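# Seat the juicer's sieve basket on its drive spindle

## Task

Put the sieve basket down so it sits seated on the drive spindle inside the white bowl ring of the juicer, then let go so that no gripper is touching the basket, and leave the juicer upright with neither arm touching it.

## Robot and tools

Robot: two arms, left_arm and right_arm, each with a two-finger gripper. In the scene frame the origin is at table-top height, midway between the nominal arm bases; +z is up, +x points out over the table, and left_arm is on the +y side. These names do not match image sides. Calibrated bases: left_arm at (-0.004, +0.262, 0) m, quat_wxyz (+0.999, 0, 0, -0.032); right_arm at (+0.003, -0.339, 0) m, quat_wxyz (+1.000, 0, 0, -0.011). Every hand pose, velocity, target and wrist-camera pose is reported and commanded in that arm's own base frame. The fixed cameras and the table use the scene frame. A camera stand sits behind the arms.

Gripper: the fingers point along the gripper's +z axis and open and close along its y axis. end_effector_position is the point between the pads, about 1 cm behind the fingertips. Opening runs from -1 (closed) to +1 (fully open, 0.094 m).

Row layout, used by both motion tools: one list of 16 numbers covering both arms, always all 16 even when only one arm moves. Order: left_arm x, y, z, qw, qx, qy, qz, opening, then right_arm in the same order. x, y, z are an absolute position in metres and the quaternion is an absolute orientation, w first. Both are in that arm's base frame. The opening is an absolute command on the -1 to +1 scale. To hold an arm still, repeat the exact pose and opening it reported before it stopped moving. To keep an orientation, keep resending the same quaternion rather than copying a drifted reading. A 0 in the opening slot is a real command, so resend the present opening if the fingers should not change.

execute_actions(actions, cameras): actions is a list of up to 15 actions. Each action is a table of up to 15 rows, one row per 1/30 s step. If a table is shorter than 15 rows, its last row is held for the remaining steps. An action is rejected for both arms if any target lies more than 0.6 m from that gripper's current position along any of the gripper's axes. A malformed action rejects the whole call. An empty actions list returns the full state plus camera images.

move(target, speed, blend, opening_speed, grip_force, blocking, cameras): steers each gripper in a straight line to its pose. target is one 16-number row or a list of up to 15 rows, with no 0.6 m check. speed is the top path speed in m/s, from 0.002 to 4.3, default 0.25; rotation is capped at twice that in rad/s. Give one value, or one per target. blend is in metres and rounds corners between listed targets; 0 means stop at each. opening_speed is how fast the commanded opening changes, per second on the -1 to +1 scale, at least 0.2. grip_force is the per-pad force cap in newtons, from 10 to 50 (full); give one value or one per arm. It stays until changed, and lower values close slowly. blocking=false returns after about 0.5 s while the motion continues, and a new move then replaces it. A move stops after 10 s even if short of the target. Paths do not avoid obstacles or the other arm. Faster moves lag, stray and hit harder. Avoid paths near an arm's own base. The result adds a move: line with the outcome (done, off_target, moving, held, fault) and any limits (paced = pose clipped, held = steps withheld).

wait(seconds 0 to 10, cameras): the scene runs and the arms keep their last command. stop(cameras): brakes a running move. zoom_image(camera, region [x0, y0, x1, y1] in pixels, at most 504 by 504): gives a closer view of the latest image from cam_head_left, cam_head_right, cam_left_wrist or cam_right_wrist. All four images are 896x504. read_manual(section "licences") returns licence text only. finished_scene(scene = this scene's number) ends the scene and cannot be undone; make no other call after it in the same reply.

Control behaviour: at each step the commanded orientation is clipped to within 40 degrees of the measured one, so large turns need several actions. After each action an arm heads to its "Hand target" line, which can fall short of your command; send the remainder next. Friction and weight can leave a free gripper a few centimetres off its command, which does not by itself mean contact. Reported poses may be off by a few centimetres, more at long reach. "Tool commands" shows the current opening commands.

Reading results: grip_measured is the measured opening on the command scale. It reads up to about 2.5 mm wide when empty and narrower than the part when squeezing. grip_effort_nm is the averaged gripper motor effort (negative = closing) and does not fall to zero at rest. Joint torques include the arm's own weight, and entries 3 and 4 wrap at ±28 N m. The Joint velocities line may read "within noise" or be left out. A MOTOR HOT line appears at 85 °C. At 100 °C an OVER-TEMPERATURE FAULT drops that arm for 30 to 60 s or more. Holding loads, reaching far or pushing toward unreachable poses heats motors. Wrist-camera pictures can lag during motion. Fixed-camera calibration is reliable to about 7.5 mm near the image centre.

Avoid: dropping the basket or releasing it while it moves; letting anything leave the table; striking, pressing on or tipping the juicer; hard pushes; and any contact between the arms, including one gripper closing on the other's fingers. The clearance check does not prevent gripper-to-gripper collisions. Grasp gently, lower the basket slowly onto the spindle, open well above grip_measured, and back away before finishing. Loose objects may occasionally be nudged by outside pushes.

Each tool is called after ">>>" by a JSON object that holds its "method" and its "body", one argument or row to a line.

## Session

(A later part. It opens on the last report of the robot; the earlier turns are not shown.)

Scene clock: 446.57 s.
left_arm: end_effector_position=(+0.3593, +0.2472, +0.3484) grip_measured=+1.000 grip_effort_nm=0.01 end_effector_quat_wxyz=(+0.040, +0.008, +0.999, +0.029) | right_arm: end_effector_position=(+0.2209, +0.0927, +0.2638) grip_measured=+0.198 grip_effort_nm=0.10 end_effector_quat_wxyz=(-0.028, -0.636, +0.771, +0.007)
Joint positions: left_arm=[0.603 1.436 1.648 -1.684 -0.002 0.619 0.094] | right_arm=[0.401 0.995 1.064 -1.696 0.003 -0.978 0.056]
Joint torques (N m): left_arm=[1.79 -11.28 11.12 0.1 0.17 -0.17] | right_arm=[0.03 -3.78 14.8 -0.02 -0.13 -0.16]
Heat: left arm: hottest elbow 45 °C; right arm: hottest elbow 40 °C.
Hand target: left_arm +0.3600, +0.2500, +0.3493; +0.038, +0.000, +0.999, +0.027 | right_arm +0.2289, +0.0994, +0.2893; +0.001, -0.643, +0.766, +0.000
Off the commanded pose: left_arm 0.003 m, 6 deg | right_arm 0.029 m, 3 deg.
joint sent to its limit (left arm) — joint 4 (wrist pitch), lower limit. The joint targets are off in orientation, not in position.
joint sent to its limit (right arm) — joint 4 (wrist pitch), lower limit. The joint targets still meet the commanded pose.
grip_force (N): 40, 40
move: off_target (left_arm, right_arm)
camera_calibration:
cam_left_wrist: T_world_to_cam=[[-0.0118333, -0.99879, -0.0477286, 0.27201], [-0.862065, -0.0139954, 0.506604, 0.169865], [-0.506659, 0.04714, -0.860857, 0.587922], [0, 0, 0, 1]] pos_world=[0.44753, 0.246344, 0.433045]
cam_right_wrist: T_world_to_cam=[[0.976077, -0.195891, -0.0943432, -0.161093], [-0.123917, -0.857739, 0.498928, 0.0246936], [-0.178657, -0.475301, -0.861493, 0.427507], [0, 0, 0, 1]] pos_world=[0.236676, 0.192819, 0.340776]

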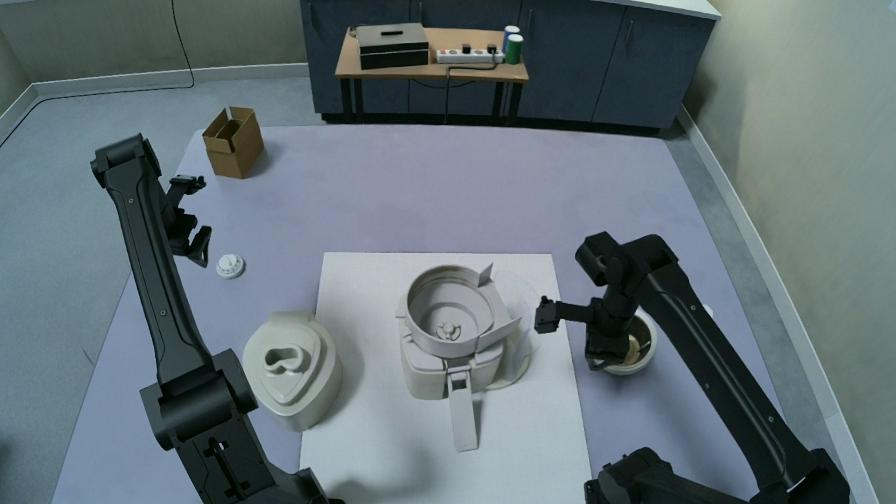

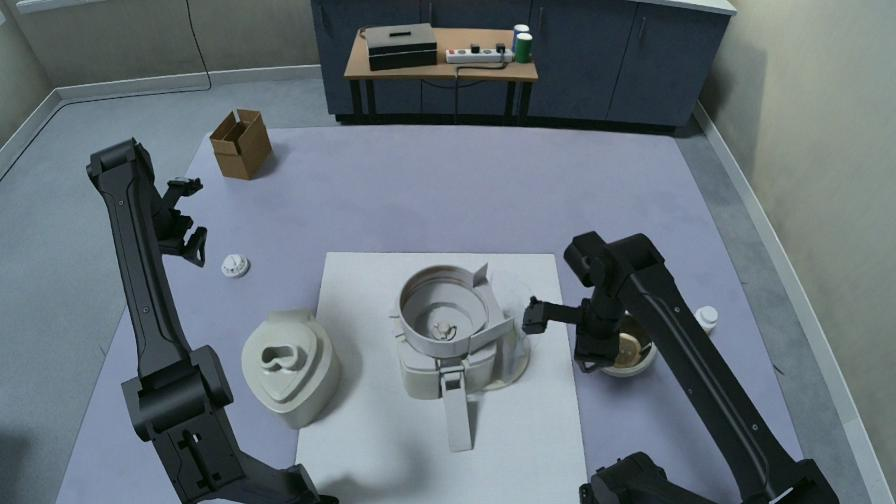

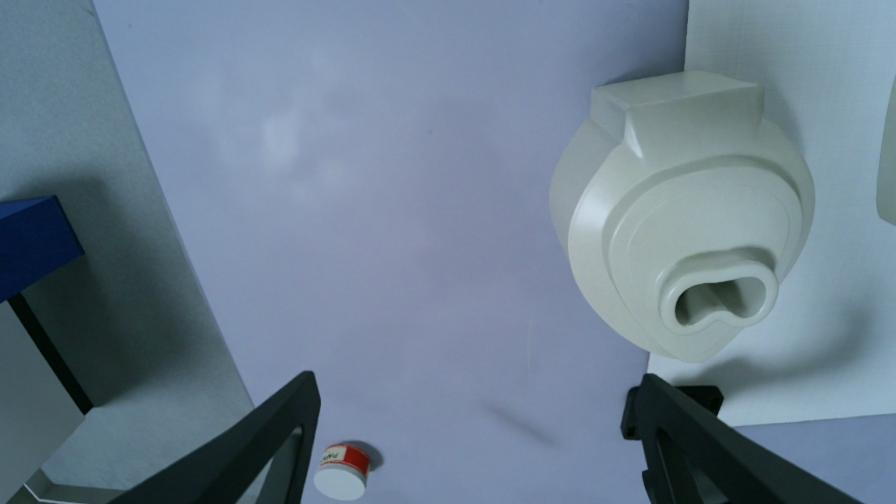

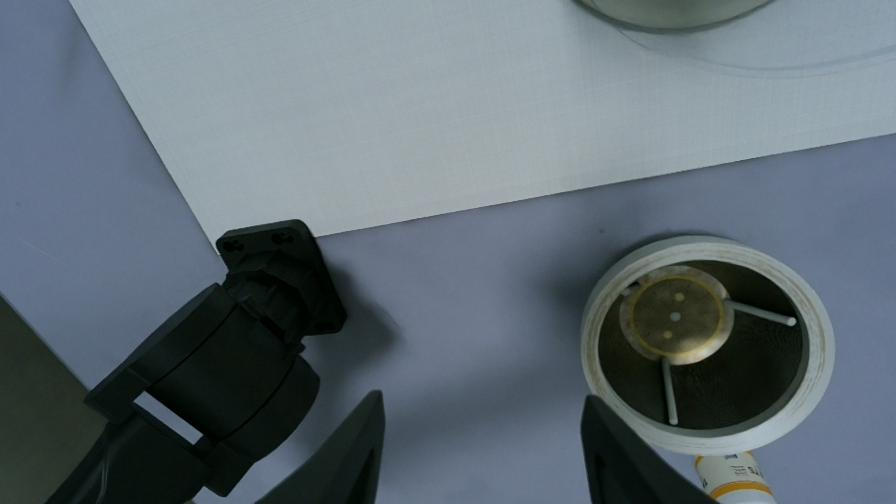

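>>> {"method": "move", "body": {
  "target": [
    [0.36,0.25,0.35,0,0,1,0,1,0.281,-0.035,0.2,0,-0.643,0.766,0,0.2],
    [0.36,0.25,0.35,0,0,1,0,1,0.281,-0.035,0.14,0,-0.643,0.766,0,0.2]
  ],
  "cameras": ["cam_right_wrist","cam_head_left"]
}}

>>> {"method": "zoom_image", "body": {
  "camera": "cam_head_left",
  "region": [530, 240, 730, 400]
}}

Scene clock: 457.47 s.
left_arm: end_effector_position=(+0.3593, +0.2472, +0.3484) grip_measured=+1.000 grip_effort_nm=0.01 end_effector_quat_wxyz=(+0.040, +0.008, +0.999, +0.029) | right_arm: end_effector_position=(+0.2804, -0.0320, +0.1437) grip_measured=+0.198 grip_effort_nm=0.10 end_effector_quat_wxyz=(-0.002, -0.643, +0.766, +0.000)
Joint positions: left_arm=[0.603 1.436 1.648 -1.684 -0.002 0.619 0.094] | right_arm=[-0.11 1.117 0.827 -1.284 0.003 -1.507 0.056]
Joint torques (N m): left_arm=[2.49 -11.87 11.17 0.24 0.19 -0.17] | right_arm=[-1.67 -4.6 8.23 1.2 -0.21 -0.21]
Heat: left arm: hottest elbow 45 °C; right arm: hottest elbow 43 °C.
Hand target: left_arm +0.3600, +0.2500, +0.3493; +0.038, +0.000, +0.999, +0.027 | right_arm +0.2809, -0.0350, +0.1401; +0.000, -0.643, +0.766, +0.000
Off the commanded pose: left_arm 0.003 m, 6 deg | right_arm 0.005 m, 0 deg.
joint sent to its limit (left arm) — joint 4 (wrist pitch), lower limit. The joint targets are off in orientation, not in position.
grip_force (N): 40, 40
move: off_target (left_arm)
camera_calibration:
cam_right_wrist: T_world_to_cam=[[0.983018, -0.176371, -0.0506902, -0.26257], [-0.131869, -0.871001, 0.473252, -0.00949934], [-0.127619, -0.458531, -0.879467, 0.264186], [0, 0, 0, 1]] pos_world=[0.290573, 0.0665539, 0.223529]
Images, in order (width x height): cam_head_left 896x504, cam_right_wrist 896x504.

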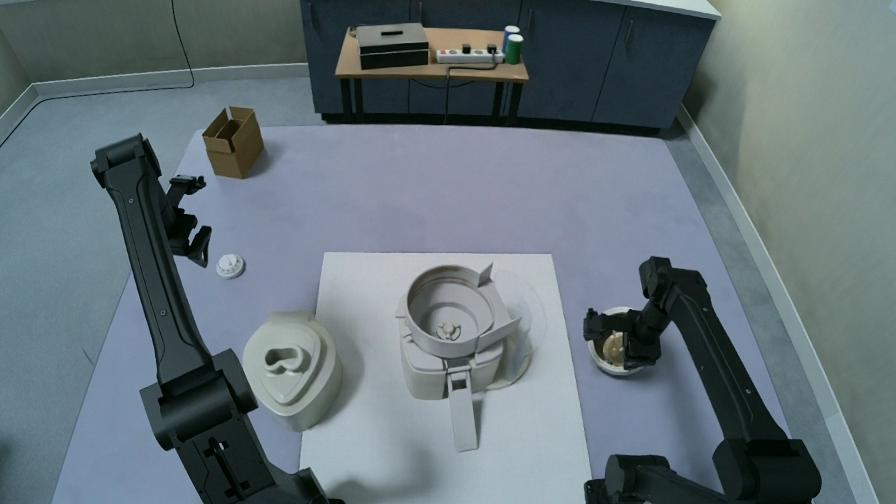

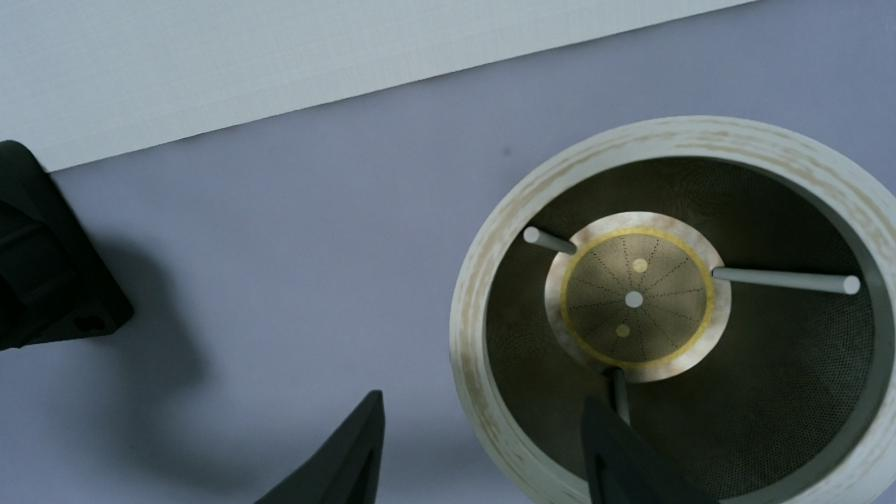

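Scaled by 2.520 from the camera's 896x504 image, which has a finer 1280x720 frame.

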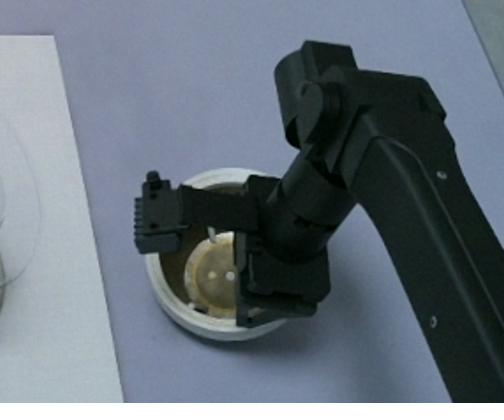

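>>> {"method": "move", "body": {
  "target": [
    [0.36,0.25,0.35,0,0,1,0,1,0.273,-0.054,0.135,0,-0.643,0.766,0,0.2]
  ],
  "cameras": ["cam_right_wrist"]
}}

Scene clock: 467.67 s.
left_arm: end_effector_position=(+0.3593, +0.2472, +0.3484) grip_measured=+1.000 grip_effort_nm=0.01 end_effector_quat_wxyz=(+0.040, +0.008, +0.999, +0.029) | right_arm: end_effector_position=(+0.2737, -0.0512, +0.1371) grip_measured=+0.198 grip_effort_nm=0.10 end_effector_quat_wxyz=(-0.004, -0.643, +0.766, +0.003)
Joint positions: left_arm=[0.603 1.436 1.648 -1.684 -0.002 0.619 0.094] | right_arm=[-0.182 1.117 0.809 -1.273 0.003 -1.578 0.056]
Joint torques (N m): left_arm=[1.9 -11.4 11.28 0.25 0.15 -0.19] | right_arm=[-1.2 -5.25 8.01 1.05 -0.19 -0.19]
Heat: left arm: hottest elbow 45 °C; right arm: hottest elbow 43 °C.
Hand target: left_arm +0.3600, +0.2500, +0.3493; +0.038, +0.000, +0.999, +0.027 | right_arm +0.2729, -0.0540, +0.1350; +0.000, -0.643, +0.766, +0.000
Off the commanded pose: left_arm 0.003 m, 6 deg | right_arm 0.004 m, 1 deg.
joint sent to its limit (left arm) — joint 4 (wrist pitch), lower limit. The joint targets are off in orientation, not in position.
grip_force (N): 40, 40
move: off_target (left_arm)
camera_calibration:
cam_right_wrist: T_world_to_cam=[[0.982505, -0.177049, -0.0577724, -0.258602], [-0.129302, -0.871749, 0.472582, -0.0245947], [-0.134033, -0.456844, -0.879391, 0.250586], [0, 0, 0, 1]] pos_world=[0.284484, 0.047253, 0.217046]
Images, in order (width x height): cam_right_wrist 896x504.

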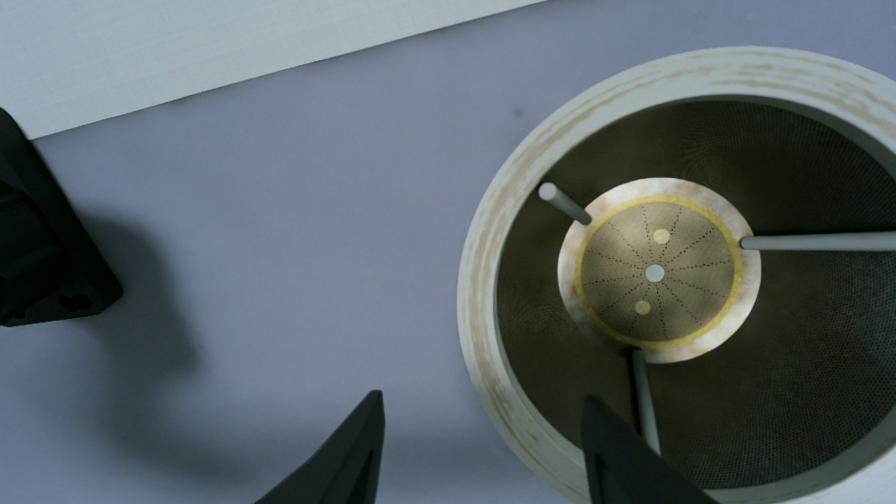

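>>> {"method": "move", "body": {
  "target": [
    [0.36,0.25,0.35,0,0,1,0,1,0.272,-0.054,0.078,0,-0.643,0.766,0,0.2]
  ],
  "cameras": ["cam_right_wrist"]
}}

>>> {"method": "move", "body": {
  "target": [
    [0.36,0.25,0.35,0,0,1,0,1,0.272,-0.054,0.078,0,-0.643,0.766,0,-0.95]
  ],
  "opening_speed": 0.5,
  "grip_force": 45
}}

>>> {"method": "move", "body": {
  "target": [
    [0.36,0.25,0.35,0,0,1,0,1,0.272,-0.054,0.3,0,-0.643,0.766,0,-0.95],
    [0.36,0.25,0.35,0,0,1,0,1,0.272,-0.03,0.39,0,-0.643,0.766,0,-0.95]
  ],
  "cameras": ["cam_right_wrist"],
  "blend": [0.03,0]
}}

>>> {"method": "move", "body": {
  "target": [
    [0.36,0.25,0.35,0,0,1,0,1,0.262,0.355,0.36,0,-0.643,0.766,0,-0.95],
    [0.36,0.25,0.35,0,0,1,0,1,0.262,0.353,0.31,0,-0.643,0.766,0,-0.95]
  ],
  "cameras": ["cam_right_wrist","cam_head_left"]
}}

>>> {"method": "zoom_image", "body": {
  "camera": "cam_head_left",
  "region": [370, 220, 540, 390]
}}

Scene clock: 475.13 s.
left_arm: end_effector_position=(+0.3593, +0.2472, +0.3484) grip_measured=+1.000 grip_effort_nm=0.01 end_effector_quat_wxyz=(+0.040, +0.008, +0.999, +0.029) | right_arm: end_effector_position=(+0.2725, -0.0512, +0.0821) grip_measured=+0.198 grip_effort_nm=0.10 end_effector_quat_wxyz=(-0.001, -0.643, +0.766, -0.001)
Joint positions: left_arm=[0.603 1.436 1.648 -1.684 -0.002 0.619 0.094] | right_arm=[-0.182 1.175 0.696 -1.092 0.003 -1.579 0.056]
Joint torques (N m): left_arm=[1.9 -11.52 11.37 0.2 0.19 -0.22] | right_arm=[-2.37 -4.6 7.43 1.36 -0.18 -0.19]
Heat: left arm: hottest elbow 45 °C; right arm: hottest elbow 42 °C.
Hand target: left_arm +0.3600, +0.2500, +0.3493; +0.038, +0.000, +0.999, +0.027 | right_arm +0.2719, -0.0540, +0.0781; +0.000, -0.643, +0.766, +0.000
Off the commanded pose: left_arm 0.003 m, 6 deg | right_arm 0.005 m, 0 deg.
joint sent to its limit (left arm) — joint 4 (wrist pitch), lower limit. The joint targets are off in orientation, not in position.
grip_force (N): 40, 40
move: off_target (left_arm)
camera_calibration:
cam_right_wrist: T_world_to_cam=[[0.983062, -0.176698, -0.0486438, -0.261541], [-0.133164, -0.87103, 0.472837, 0.00231117], [-0.12592, -0.458351, -0.879806, 0.199749], [0, 0, 0, 1]] pos_world=[0.282571, 0.0473543, 0.161925]
Images, in order (width x height): cam_right_wrist 896x504.

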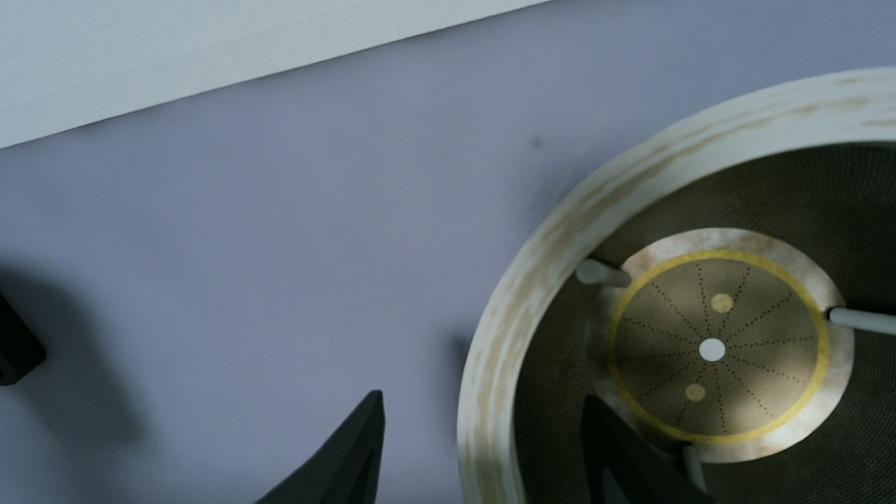

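Scene clock: 477.63 s.
left_arm: end_effector_position=(+0.3593, +0.2472, +0.3484) grip_measured=+1.000 grip_effort_nm=0.01 end_effector_quat_wxyz=(+0.040, +0.008, +0.999, +0.029) | right_arm: end_effector_position=(+0.2772, -0.0505, +0.0877) grip_measured=-0.710 grip_effort_nm=-0.93 end_effector_quat_wxyz=(+0.014, -0.647, +0.762, -0.012)
Joint positions: left_arm=[0.603 1.436 1.648 -1.684 -0.002 0.619 0.094] | right_arm=[-0.182 1.153 0.696 -1.078 -0.006 -1.59 0.014]
Joint torques (N m): left_arm=[2.02 -11.75 11.22 0.36 0.16 -0.14] | right_arm=[-1.9 -2.96 7.73 0.57 0.12 -0.05]
Heat: left arm: hottest elbow 45 °C; right arm: hottest elbow 42 °C.
Hand target: left_arm +0.3600, +0.2500, +0.3493; +0.038, +0.000, +0.999, +0.027 | right_arm +0.2717, -0.0537, +0.0783; +0.000, -0.643, +0.766, +0.000
Off the commanded pose: left_arm 0.003 m, 6 deg | right_arm 0.012 m, 2 deg.
joint sent to its limit (left arm) — joint 4 (wrist pitch), lower limit. The joint targets are off in orientation, not in position.
grip_force (N): 45, 45
move: off_target (left_arm, right_arm)

Scene clock: 479.80 s.
left_arm: end_effector_position=(+0.3593, +0.2472, +0.3484) grip_measured=+1.000 grip_effort_nm=0.01 end_effector_quat_wxyz=(+0.040, +0.008, +0.999, +0.029) | right_arm: end_effector_position=(+0.2654, -0.0321, +0.3577) grip_measured=-0.740 grip_effort_nm=-0.93 end_effector_quat_wxyz=(+0.068, -0.640, +0.762, -0.071)
Joint positions: left_arm=[0.603 1.436 1.648 -1.684 -0.002 0.619 0.094] | right_arm=[-0.12 0.951 1.278 -1.701 -0.002 -1.518 0.012]
Joint torques (N m): left_arm=[1.96 -11.4 11.33 0.13 0.18 -0.17] | right_arm=[0.62 -3.31 15.46 0.65 0.02 0.07]
Heat: left arm: hottest elbow 45 °C; right arm: hottest elbow 43 °C.
Hand target: left_arm +0.3600, +0.2500, +0.3493; +0.038, +0.000, +0.999, +0.027 | right_arm +0.2708, -0.0300, +0.3883; +0.091, -0.638, +0.759, -0.096
Off the commanded pose: left_arm 0.003 m, 6 deg | right_arm 0.033 m, 11 deg.
joint sent to its limit (left arm) — joint 4 (wrist pitch), lower limit. The joint targets are off in orientation, not in position.
joint sent to its limit (right arm) — joint 4 (wrist pitch), lower limit. The joint targets are off in orientation, not in position.
grip_force (N): 45, 45
move: off_target (left_arm, right_arm)
camera_calibration:
cam_right_wrist: T_world_to_cam=[[0.973766, -0.174148, 0.146469, -0.304973], [-0.222597, -0.862607, 0.454269, -0.0816486], [0.0472347, -0.474955, -0.878742, 0.403223], [0, 0, 0, 1]] pos_world=[0.259751, 0.0679717, 0.436089]
Images, in order (width x height): cam_right_wrist 896x504.

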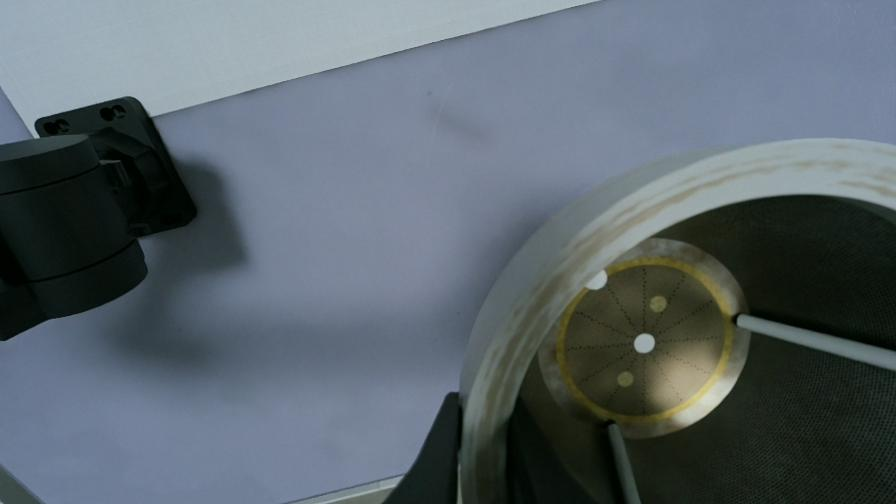

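Scene clock: 482.97 s.
left_arm: end_effector_position=(+0.3593, +0.2472, +0.3484) grip_measured=+1.000 grip_effort_nm=0.01 end_effector_quat_wxyz=(+0.040, +0.008, +0.999, +0.029) | right_arm: end_effector_position=(+0.2610, +0.3510, +0.3048) grip_measured=-0.740 grip_effort_nm=-0.94 end_effector_quat_wxyz=(-0.013, -0.646, +0.763, -0.002)
Joint positions: left_arm=[0.603 1.436 1.648 -1.684 -0.002 0.619 0.094] | right_arm=[0.931 1.503 1.608 -1.701 -0.002 -0.474 0.012]
Joint torques (N m): left_arm=[2.73 -11.16 11.18 0.21 0.13 -0.19] | right_arm=[-0.5 -11.99 9.74 1.2 0.05 0.04]
Motor temperatures (°C): left_arm=[25 33 45 25 24 26 27] | right_arm=[25 30 44 23 27 25 27]
Heat: left arm: hottest elbow 45 °C; right arm: hottest elbow 44 °C.
Hand target: left_arm +0.3600, +0.2500, +0.3493; +0.038, +0.000, +0.999, +0.027 | right_arm +0.2619, +0.3530, +0.3101; +0.000, -0.643, +0.766, +0.000
Off the commanded pose: left_arm 0.003 m, 6 deg | right_arm 0.006 m, 2 deg.
joint sent to its limit (left arm) — joint 4 (wrist pitch), lower limit. The joint targets are off in orientation, not in position.
grip_force (N): 45, 45
move: off_target (left_arm)
camera_calibration:
cam_right_wrist: T_world_to_cam=[[0.98354, -0.169459, -0.0627065, -0.166683], [-0.117615, -0.863875, 0.489782, 0.234014], [-0.137169, -0.474345, -0.869587, 0.584063], [0, 0, 0, 1]] pos_world=[0.271578, 0.450961, 0.382825]
Images, in order (width x height): cam_head_left 896x504, cam_right_wrist 896x504.

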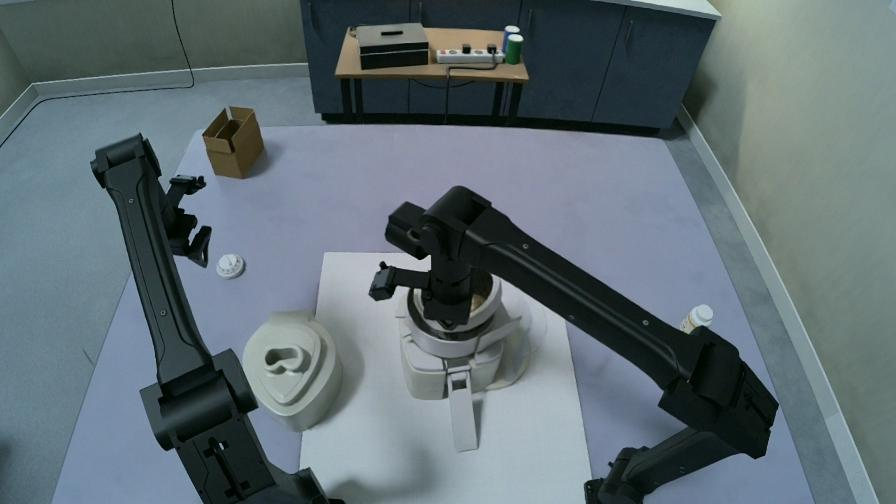

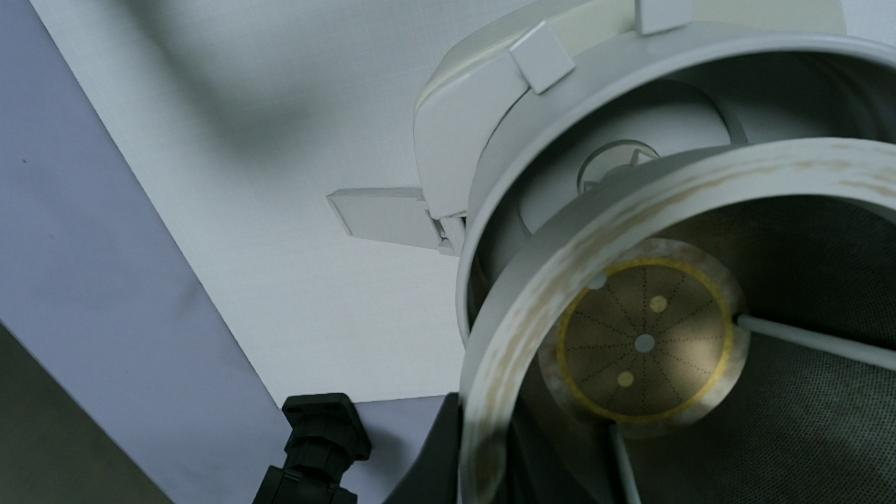

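Scaled by 2.965 from the camera's 896x504 image, which has a finer 1280x720 frame.

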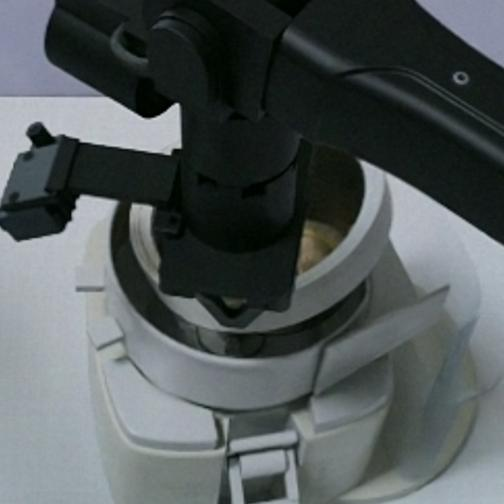

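>>> {"method": "move", "body": {
  "target": [
    [0.36,0.25,0.35,0,0,1,0,1,0.262,0.375,0.315,0,-0.643,0.766,0,-0.95],
    [0.36,0.25,0.35,0,0,1,0,1,0.262,0.361,0.31,0,-0.643,0.766,0,-0.95]
  ],
  "cameras": ["cam_head_right","cam_head_left"]
}}

>>> {"method": "zoom_image", "body": {
  "camera": "cam_head_left",
  "region": [370, 220, 540, 390]
}}

>>> {"method": "zoom_image", "body": {
  "camera": "cam_head_right",
  "region": [360, 220, 530, 390]
}}

Scene clock: 494.50 s.
left_arm: end_effector_position=(+0.3593, +0.2472, +0.3484) grip_measured=+1.000 grip_effort_nm=0.01 end_effector_quat_wxyz=(+0.040, +0.008, +0.999, +0.029) | right_arm: end_effector_position=(+0.2583, +0.3603, +0.2900) grip_measured=-0.741 grip_effort_nm=-0.93 end_effector_quat_wxyz=(-0.030, -0.643, +0.765, -0.007)
Joint positions: left_arm=[0.603 1.436 1.648 -1.684 -0.002 0.619 0.094] | right_arm=[0.95 1.539 1.608 -1.701 0 -0.447 0.012]
Joint torques (N m): left_arm=[1.67 -11.69 11.22 0.23 0.1 -0.16] | right_arm=[-1.14 -13.51 11 1.13 0.02 -0.08]
Heat: left arm: hottest elbow 45 °C; right arm: hottest elbow 44 °C.
Hand target: left_arm +0.3600, +0.2500, +0.3493; +0.038, +0.000, +0.999, +0.027 | right_arm +0.2616, +0.3605, +0.3099; +0.000, -0.643, +0.766, +0.000
Off the commanded pose: left_arm 0.003 m, 6 deg | right_arm 0.020 m, 4 deg.
joint sent to its limit (left arm) — joint 4 (wrist pitch), lower limit. The joint targets are off in orientation, not in position.
grip_force (N): 45, 45
move: off_target (left_arm, right_arm)
Images, in order (width x height): cam_head_left 896x504, cam_head_right 896x504.

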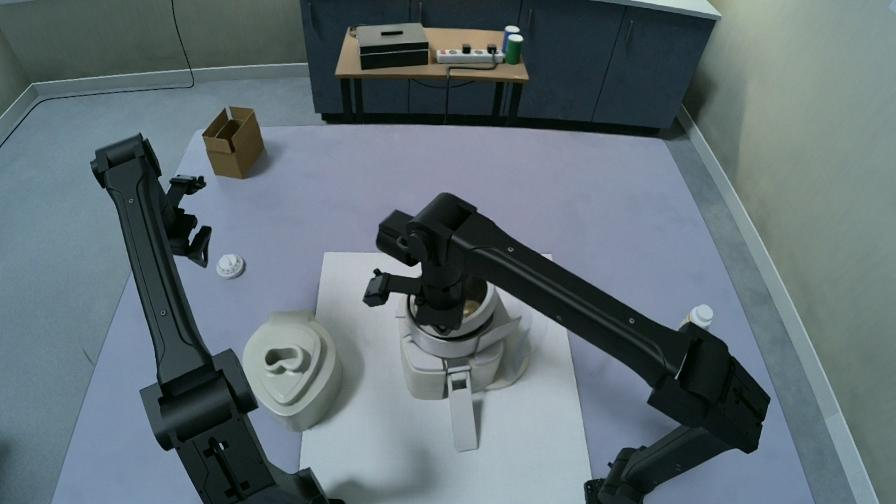

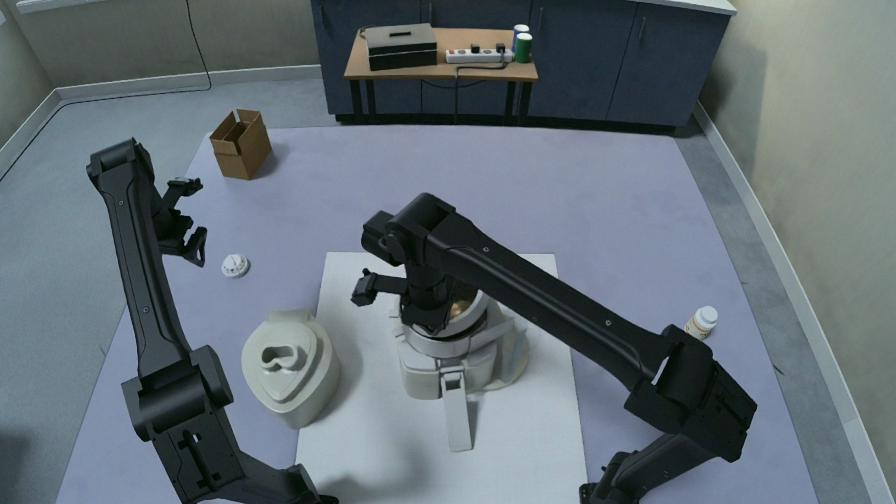

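Scaled by 2.965 from the camera's 896x504 image, which has a finer 1280x720 frame.

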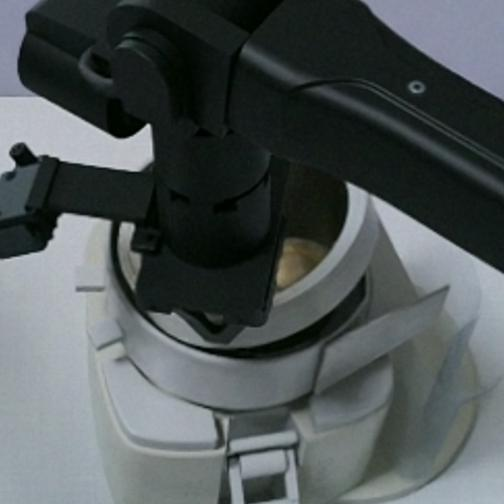

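Scaled by 2.965 from the camera's 896x504 image, which has a finer 1280x720 frame.

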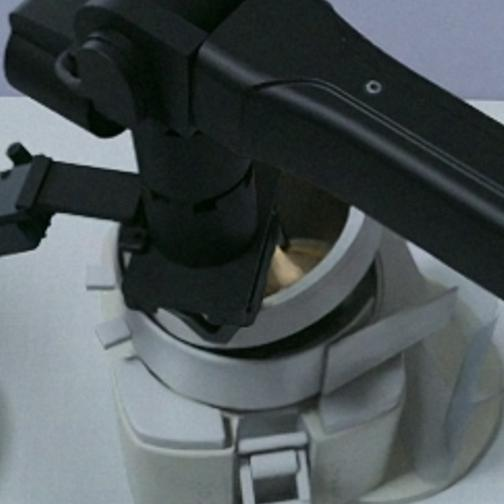

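>>> {"method": "move", "body": {
  "target": [
    [0.36,0.25,0.35,0,0,1,0,1,0.264,0.361,0.275,0,-0.643,0.766,0,-0.95]
  ],
  "cameras": ["cam_right_wrist","cam_head_left"],
  "speed": 0.1
}}

>>> {"method": "zoom_image", "body": {
  "camera": "cam_head_left",
  "region": [370, 220, 540, 390]
}}

>>> {"method": "move", "body": {
  "target": [
    [0.36,0.25,0.35,0,0,1,0,1,0.265,0.361,0.235,0,-0.643,0.766,0,-0.95]
  ],
  "cameras": ["cam_right_wrist","cam_head_left"],
  "speed": 0.08
}}

>>> {"method": "zoom_image", "body": {
  "camera": "cam_head_left",
  "region": [370, 220, 540, 390]
}}

Scene clock: 503.53 s.
left_arm: end_effector_position=(+0.3593, +0.2472, +0.3484) grip_measured=+1.000 grip_effort_nm=0.01 end_effector_quat_wxyz=(+0.040, +0.008, +0.999, +0.029) | right_arm: end_effector_position=(+0.2638, +0.3637, +0.2666) grip_measured=-0.741 grip_effort_nm=-0.93 end_effector_quat_wxyz=(-0.014, -0.641, +0.767, -0.005)
Joint positions: left_arm=[0.603 1.436 1.648 -1.684 -0.002 0.619 0.094] | right_arm=[0.946 1.532 1.539 -1.608 0.003 -0.447 0.012]
Joint torques (N m): left_arm=[2.2 -11.22 11.29 0.29 0.17 -0.16] | right_arm=[-0.97 -13.1 8.9 1.06 -0.16 -0.15]
Heat: left arm: hottest elbow 45 °C; right arm: hottest elbow 45 °C.
Hand target: left_arm +0.3600, +0.2500, +0.3493; +0.038, +0.000, +0.999, +0.027 | right_arm +0.2639, +0.3610, +0.2749; +0.000, -0.643, +0.766, +0.000
Off the commanded pose: left_arm 0.003 m, 6 deg | right_arm 0.009 m, 2 deg.
joint sent to its limit (left arm) — joint 4 (wrist pitch), lower limit. The joint targets are off in orientation, not in position.
grip_force (N): 45, 45
move: off_target (left_arm)
camera_calibration:
cam_right_wrist: T_world_to_cam=[[0.981608, -0.181699, -0.0585779, -0.165862], [-0.129443, -0.858996, 0.495349, 0.263949], [-0.140323, -0.478656, -0.866717, 0.558854], [0, 0, 0, 1]] pos_world=[0.275398, 0.464093, 0.343906]
Images, in order (width x height): cam_head_left 896x504, cam_right_wrist 896x504.

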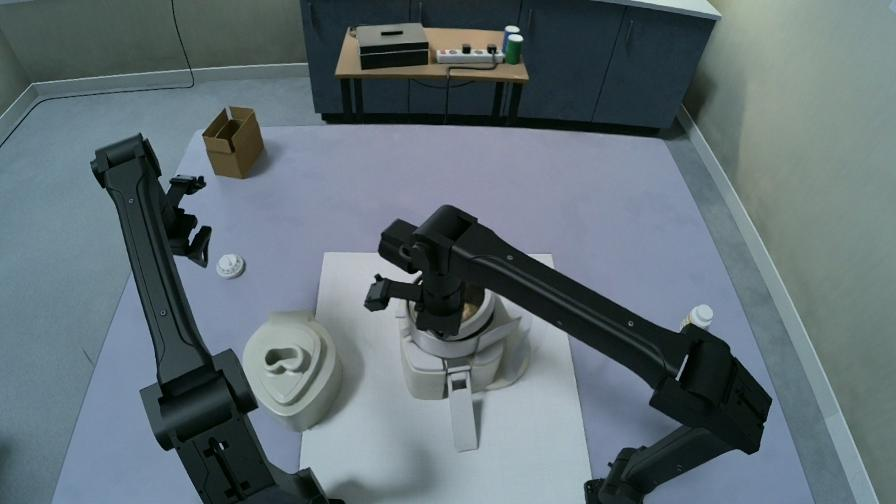

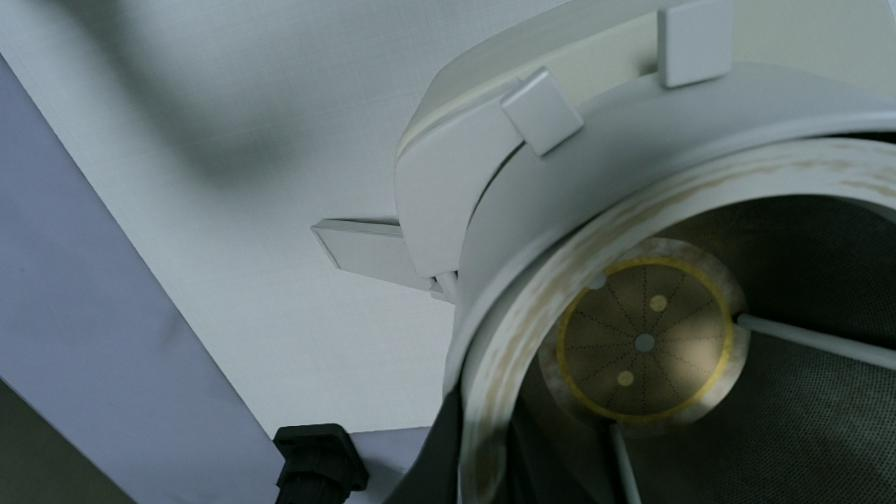

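Scaled by 2.965 from the camera's 896x504 image, which has a finer 1280x720 frame.

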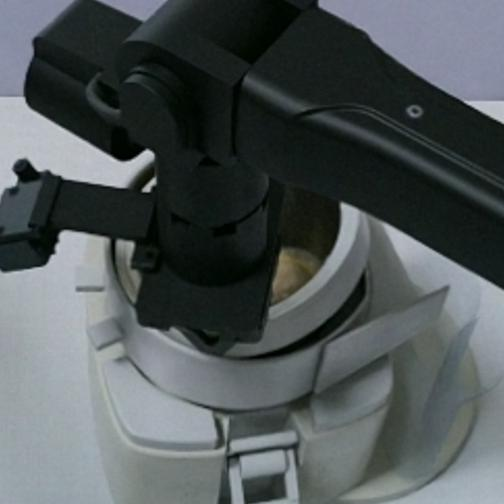

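Scene clock: 504.60 s.
left_arm: end_effector_position=(+0.3593, +0.2472, +0.3484) grip_measured=+1.000 grip_effort_nm=0.01 end_effector_quat_wxyz=(+0.040, +0.008, +0.999, +0.029) | right_arm: end_effector_position=(+0.2634, +0.3635, +0.2616) grip_measured=-0.741 grip_effort_nm=-0.93 end_effector_quat_wxyz=(+0.022, -0.641, +0.767, +0.005)
Joint positions: left_arm=[0.603 1.436 1.648 -1.684 -0.002 0.619 0.094] | right_arm=[0.946 1.482 1.47 -1.514 0.002 -0.448 0.012]
Joint torques (N m): left_arm=[2.37 -11.99 11.28 0.49 0.19 -0.21] | right_arm=[-1.32 -9.35 6.39 1.7 -0.12 -0.18]
Heat: left arm: hottest elbow 45 °C; right arm: hottest elbow 45 °C.
Hand target: left_arm +0.3600, +0.2500, +0.3493; +0.038, +0.000, +0.999, +0.027 | right_arm +0.2644, +0.3603, +0.2358; +0.000, -0.643, +0.766, +0.000
Off the commanded pose: left_arm 0.003 m, 6 deg | right_arm 0.027 m, 3 deg.
joint sent to its limit (left arm) — joint 4 (wrist pitch), lower limit. The joint targets are off in orientation, not in position.
grip_force (N): 45, 45
move: off_target (left_arm, right_arm)
camera_calibration:
cam_right_wrist: T_world_to_cam=[[0.983535, -0.17867, -0.0271419, -0.175601], [-0.149284, -0.887882, 0.435178, 0.29765], [-0.101852, -0.423961, -0.899935, 0.533083], [0, 0, 0, 1]] pos_world=[0.27144, 0.45891, 0.345443]
Images, in order (width x height): cam_head_left 896x504, cam_right_wrist 896x504.

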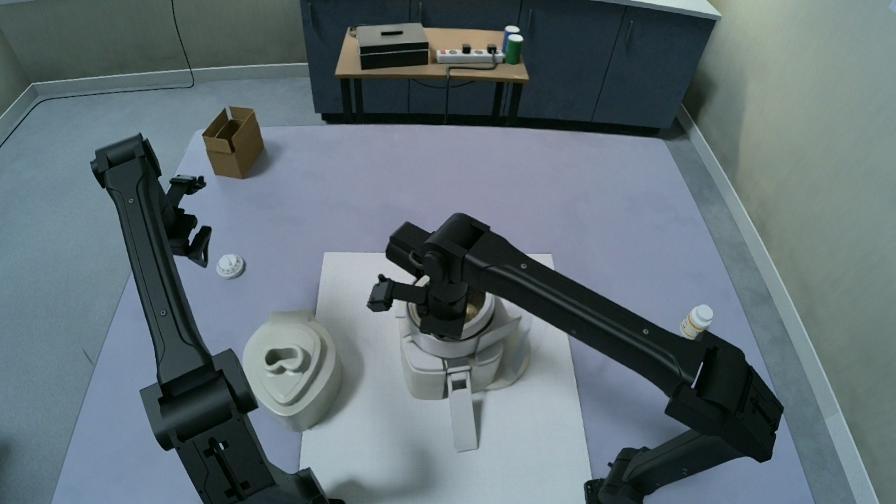

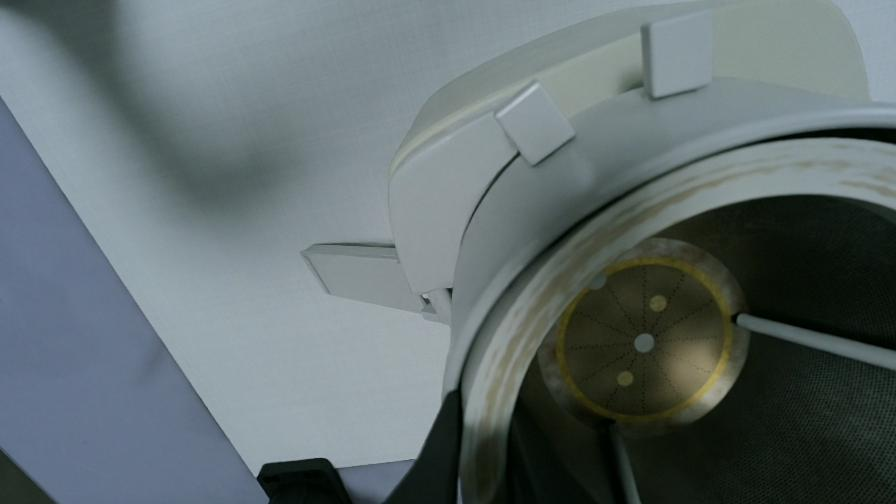

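Scaled by 2.965 from the camera's 896x504 image, which has a finer 1280x720 frame.

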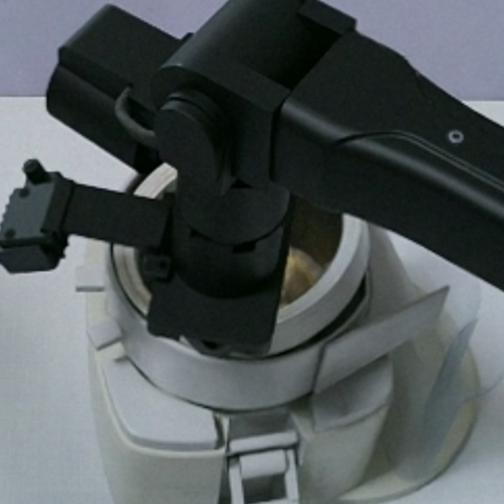

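>>> {"method": "move", "body": {
  "target": [
    [0.36,0.25,0.35,0,0,1,0,1,0.272,0.359,0.268,0,-0.643,0.766,0,-0.95],
    [0.36,0.25,0.35,0,0,1,0,1,0.271,0.359,0.225,0,-0.643,0.766,0,-0.95]
  ],
  "cameras": ["cam_right_wrist"],
  "speed": 0.08
}}

>>> {"method": "move", "body": {
  "target": [
    [0.36,0.25,0.35,0,0,1,0,1,0.275,0.357,0.225,0,-0.643,0.766,0,-0.95]
  ],
  "cameras": ["cam_right_wrist","cam_head_left"],
  "speed": 0.08
}}

>>> {"method": "zoom_image", "body": {
  "camera": "cam_head_left",
  "region": [370, 220, 540, 390]
}}

Scene clock: 515.17 s.
left_arm: end_effector_position=(+0.3593, +0.2472, +0.3484) grip_measured=+1.000 grip_effort_nm=0.01 end_effector_quat_wxyz=(+0.040, +0.008, +0.999, +0.029) | right_arm: end_effector_position=(+0.2651, +0.3599, +0.2609) grip_measured=-0.741 grip_effort_nm=-0.94 end_effector_quat_wxyz=(+0.027, -0.645, +0.764, +0.008)
Joint positions: left_arm=[0.603 1.436 1.648 -1.684 -0.002 0.619 0.094] | right_arm=[0.936 1.47 1.455 -1.501 -0.002 -0.467 0.012]
Joint torques (N m): left_arm=[2.14 -12.16 11.11 0.39 0.15 -0.17] | right_arm=[-1.44 -7.77 6 2.1 0.03 -0.09]
Heat: left arm: hottest elbow 45 °C; right arm: hottest elbow 44 °C.
Hand target: left_arm +0.3600, +0.2500, +0.3493; +0.038, +0.000, +0.999, +0.027 | right_arm +0.2696, +0.3575, +0.2262; +0.000, -0.643, +0.766, +0.000
Off the commanded pose: left_arm 0.003 m, 6 deg | right_arm 0.036 m, 3 deg.
joint sent to its limit (left arm) — joint 4 (wrist pitch), lower limit. The joint targets are off in orientation, not in position.
grip_force (N): 45, 45
move: off_target (left_arm, right_arm)
camera_calibration:
cam_right_wrist: T_world_to_cam=[[0.985304, -0.16881, -0.0260741, -0.182188], [-0.141838, -0.89364, 0.42578, 0.297534], [-0.0951769, -0.415824, -0.904451, 0.527492], [0, 0, 0, 1]] pos_world=[0.271917, 0.454477, 0.345657]
Images, in order (width x height): cam_right_wrist 896x504.

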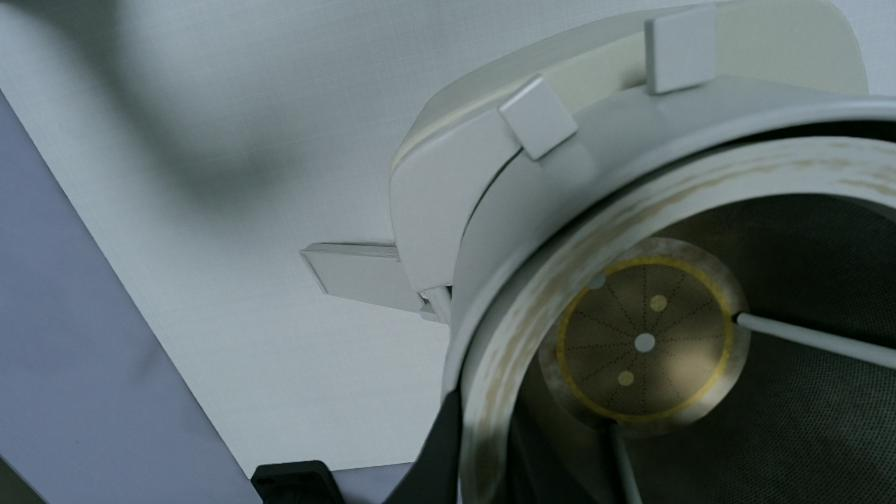

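Scene clock: 516.00 s.
left_arm: end_effector_position=(+0.3593, +0.2472, +0.3484) grip_measured=+1.000 grip_effort_nm=0.01 end_effector_quat_wxyz=(+0.040, +0.008, +0.999, +0.029) | right_arm: end_effector_position=(+0.2651, +0.3598, +0.2610) grip_measured=-0.741 grip_effort_nm=-0.94 end_effector_quat_wxyz=(+0.027, -0.646, +0.762, +0.010)
Joint positions: left_arm=[0.603 1.436 1.648 -1.684 -0.002 0.619 0.094] | right_arm=[0.934 1.469 1.454 -1.499 -0.007 -0.472 0.012]
Joint torques (N m): left_arm=[1.73 -11.4 11.02 0.09 0.12 -0.12] | right_arm=[-2.2 -7.53 6.31 2.1 0.16 -0.17]
Heat: left arm: hottest elbow 45 °C; right arm: hottest elbow 44 °C.
Hand target: left_arm +0.3600, +0.2500, +0.3493; +0.038, +0.000, +0.999, +0.027 | right_arm +0.2734, +0.3556, +0.2262; +0.000, -0.643, +0.766, +0.000
Off the commanded pose: left_arm 0.003 m, 6 deg | right_arm 0.037 m, 3 deg.
joint sent to its limit (left arm) — joint 4 (wrist pitch), lower limit. The joint targets are off in orientation, not in position.
grip_force (N): 45, 45
move: off_target (left_arm, right_arm)
camera_calibration:
cam_right_wrist: T_world_to_cam=[[0.985859, -0.165082, -0.0287928, -0.183031], [-0.137628, -0.895664, 0.4229, 0.297837], [-0.0956019, -0.412957, -0.905719, 0.526976], [0, 0, 0, 1]] pos_world=[0.271813, 0.454165, 0.346067]
Images, in order (width x height): cam_head_left 896x504, cam_right_wrist 896x504.

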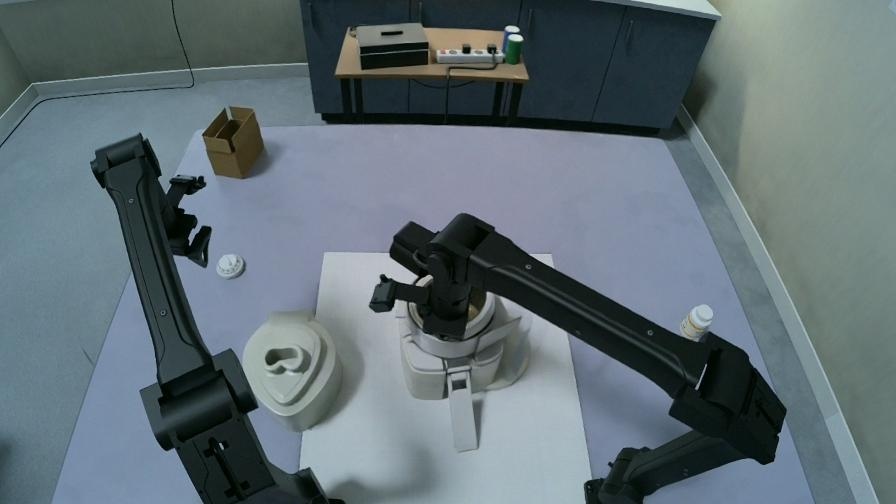

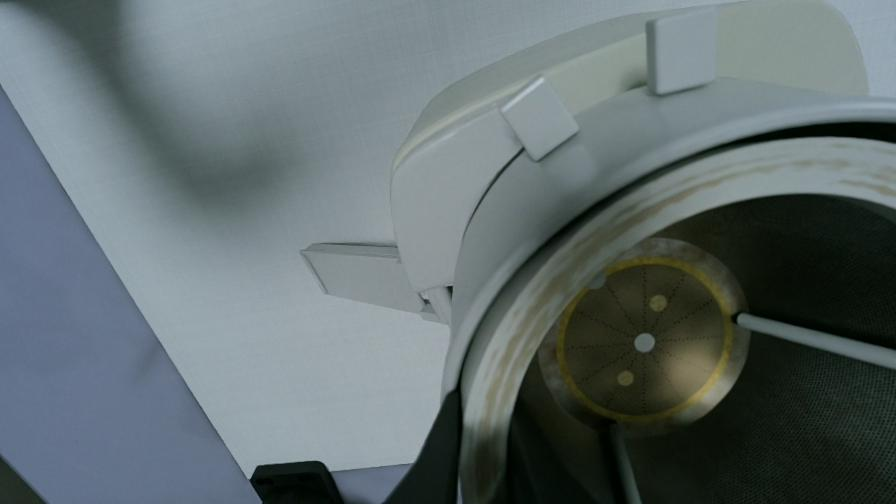

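Scaled by 2.965 from the camera's 896x504 image, which has a finer 1280x720 frame.

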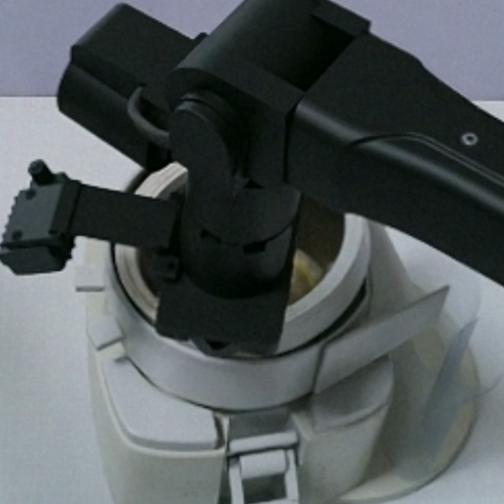

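>>> {"method": "move", "body": {
  "target": [
    [0.36,0.25,0.35,0,0,1,0,1,0.276,0.357,0.29,0,-0.643,0.766,0,-0.95],
    [0.36,0.25,0.35,0,0,1,0,1,0.272,0.357,0.265,0,-0.643,0.766,0,-0.95],
    [0.36,0.25,0.35,0,0,1,0,1,0.272,0.357,0.24,0,-0.643,0.766,0,-0.95]
  ],
  "cameras": ["cam_right_wrist"],
  "speed": 0.1
}}

Scene clock: 526.37 s.
left_arm: end_effector_position=(+0.3593, +0.2472, +0.3484) grip_measured=+1.000 grip_effort_nm=0.01 end_effector_quat_wxyz=(+0.040, +0.008, +0.999, +0.029) | right_arm: end_effector_position=(+0.2702, +0.3572, +0.2459) grip_measured=-0.741 grip_effort_nm=-0.93 end_effector_quat_wxyz=(-0.004, -0.644, +0.765, +0.001)
Joint positions: left_arm=[0.603 1.436 1.648 -1.684 -0.002 0.619 0.094] | right_arm=[0.923 1.514 1.466 -1.53 -0.003 -0.477 0.012]
Joint torques (N m): left_arm=[2.37 -11.11 10.96 0.32 0.08 -0.14] | right_arm=[-0.5 -11.58 8.05 1.84 0.02 -0.07]
Heat: left arm: hottest elbow 45 °C; right arm: hottest elbow 43 °C.
Hand target: left_arm +0.3600, +0.2500, +0.3493; +0.038, +0.000, +0.999, +0.027 | right_arm +0.2719, +0.3570, +0.2400; +0.000, -0.643, +0.766, +0.000
Off the commanded pose: left_arm 0.003 m, 6 deg | right_arm 0.006 m, 1 deg.
joint sent to its limit (left arm) — joint 4 (wrist pitch), lower limit. The joint targets are off in orientation, not in position.
grip_force (N): 45, 45
move: off_target (left_arm)
camera_calibration:
cam_right_wrist: T_world_to_cam=[[0.983383, -0.17313, -0.05462, -0.178994], [-0.126886, -0.870652, 0.475252, 0.277838], [-0.129836, -0.460425, -0.878153, 0.532201], [0, 0, 0, 1]] pos_world=[0.280373, 0.45595, 0.325534]
Images, in order (width x height): cam_right_wrist 896x504.

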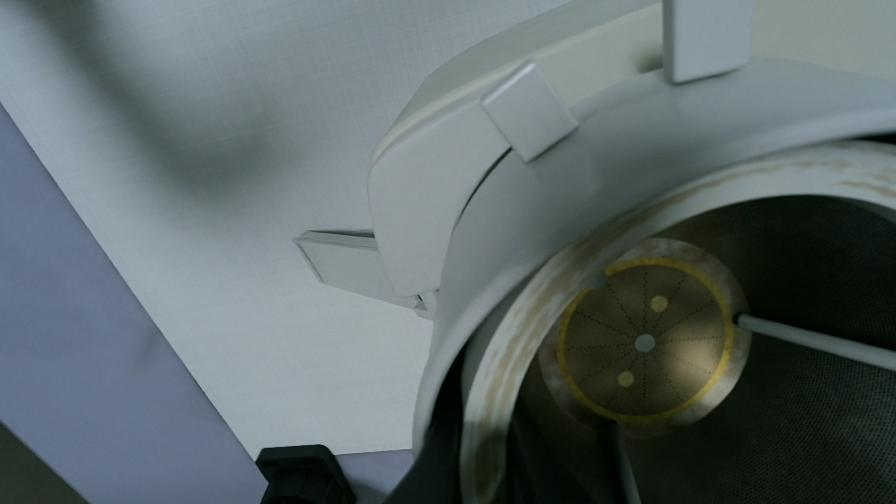

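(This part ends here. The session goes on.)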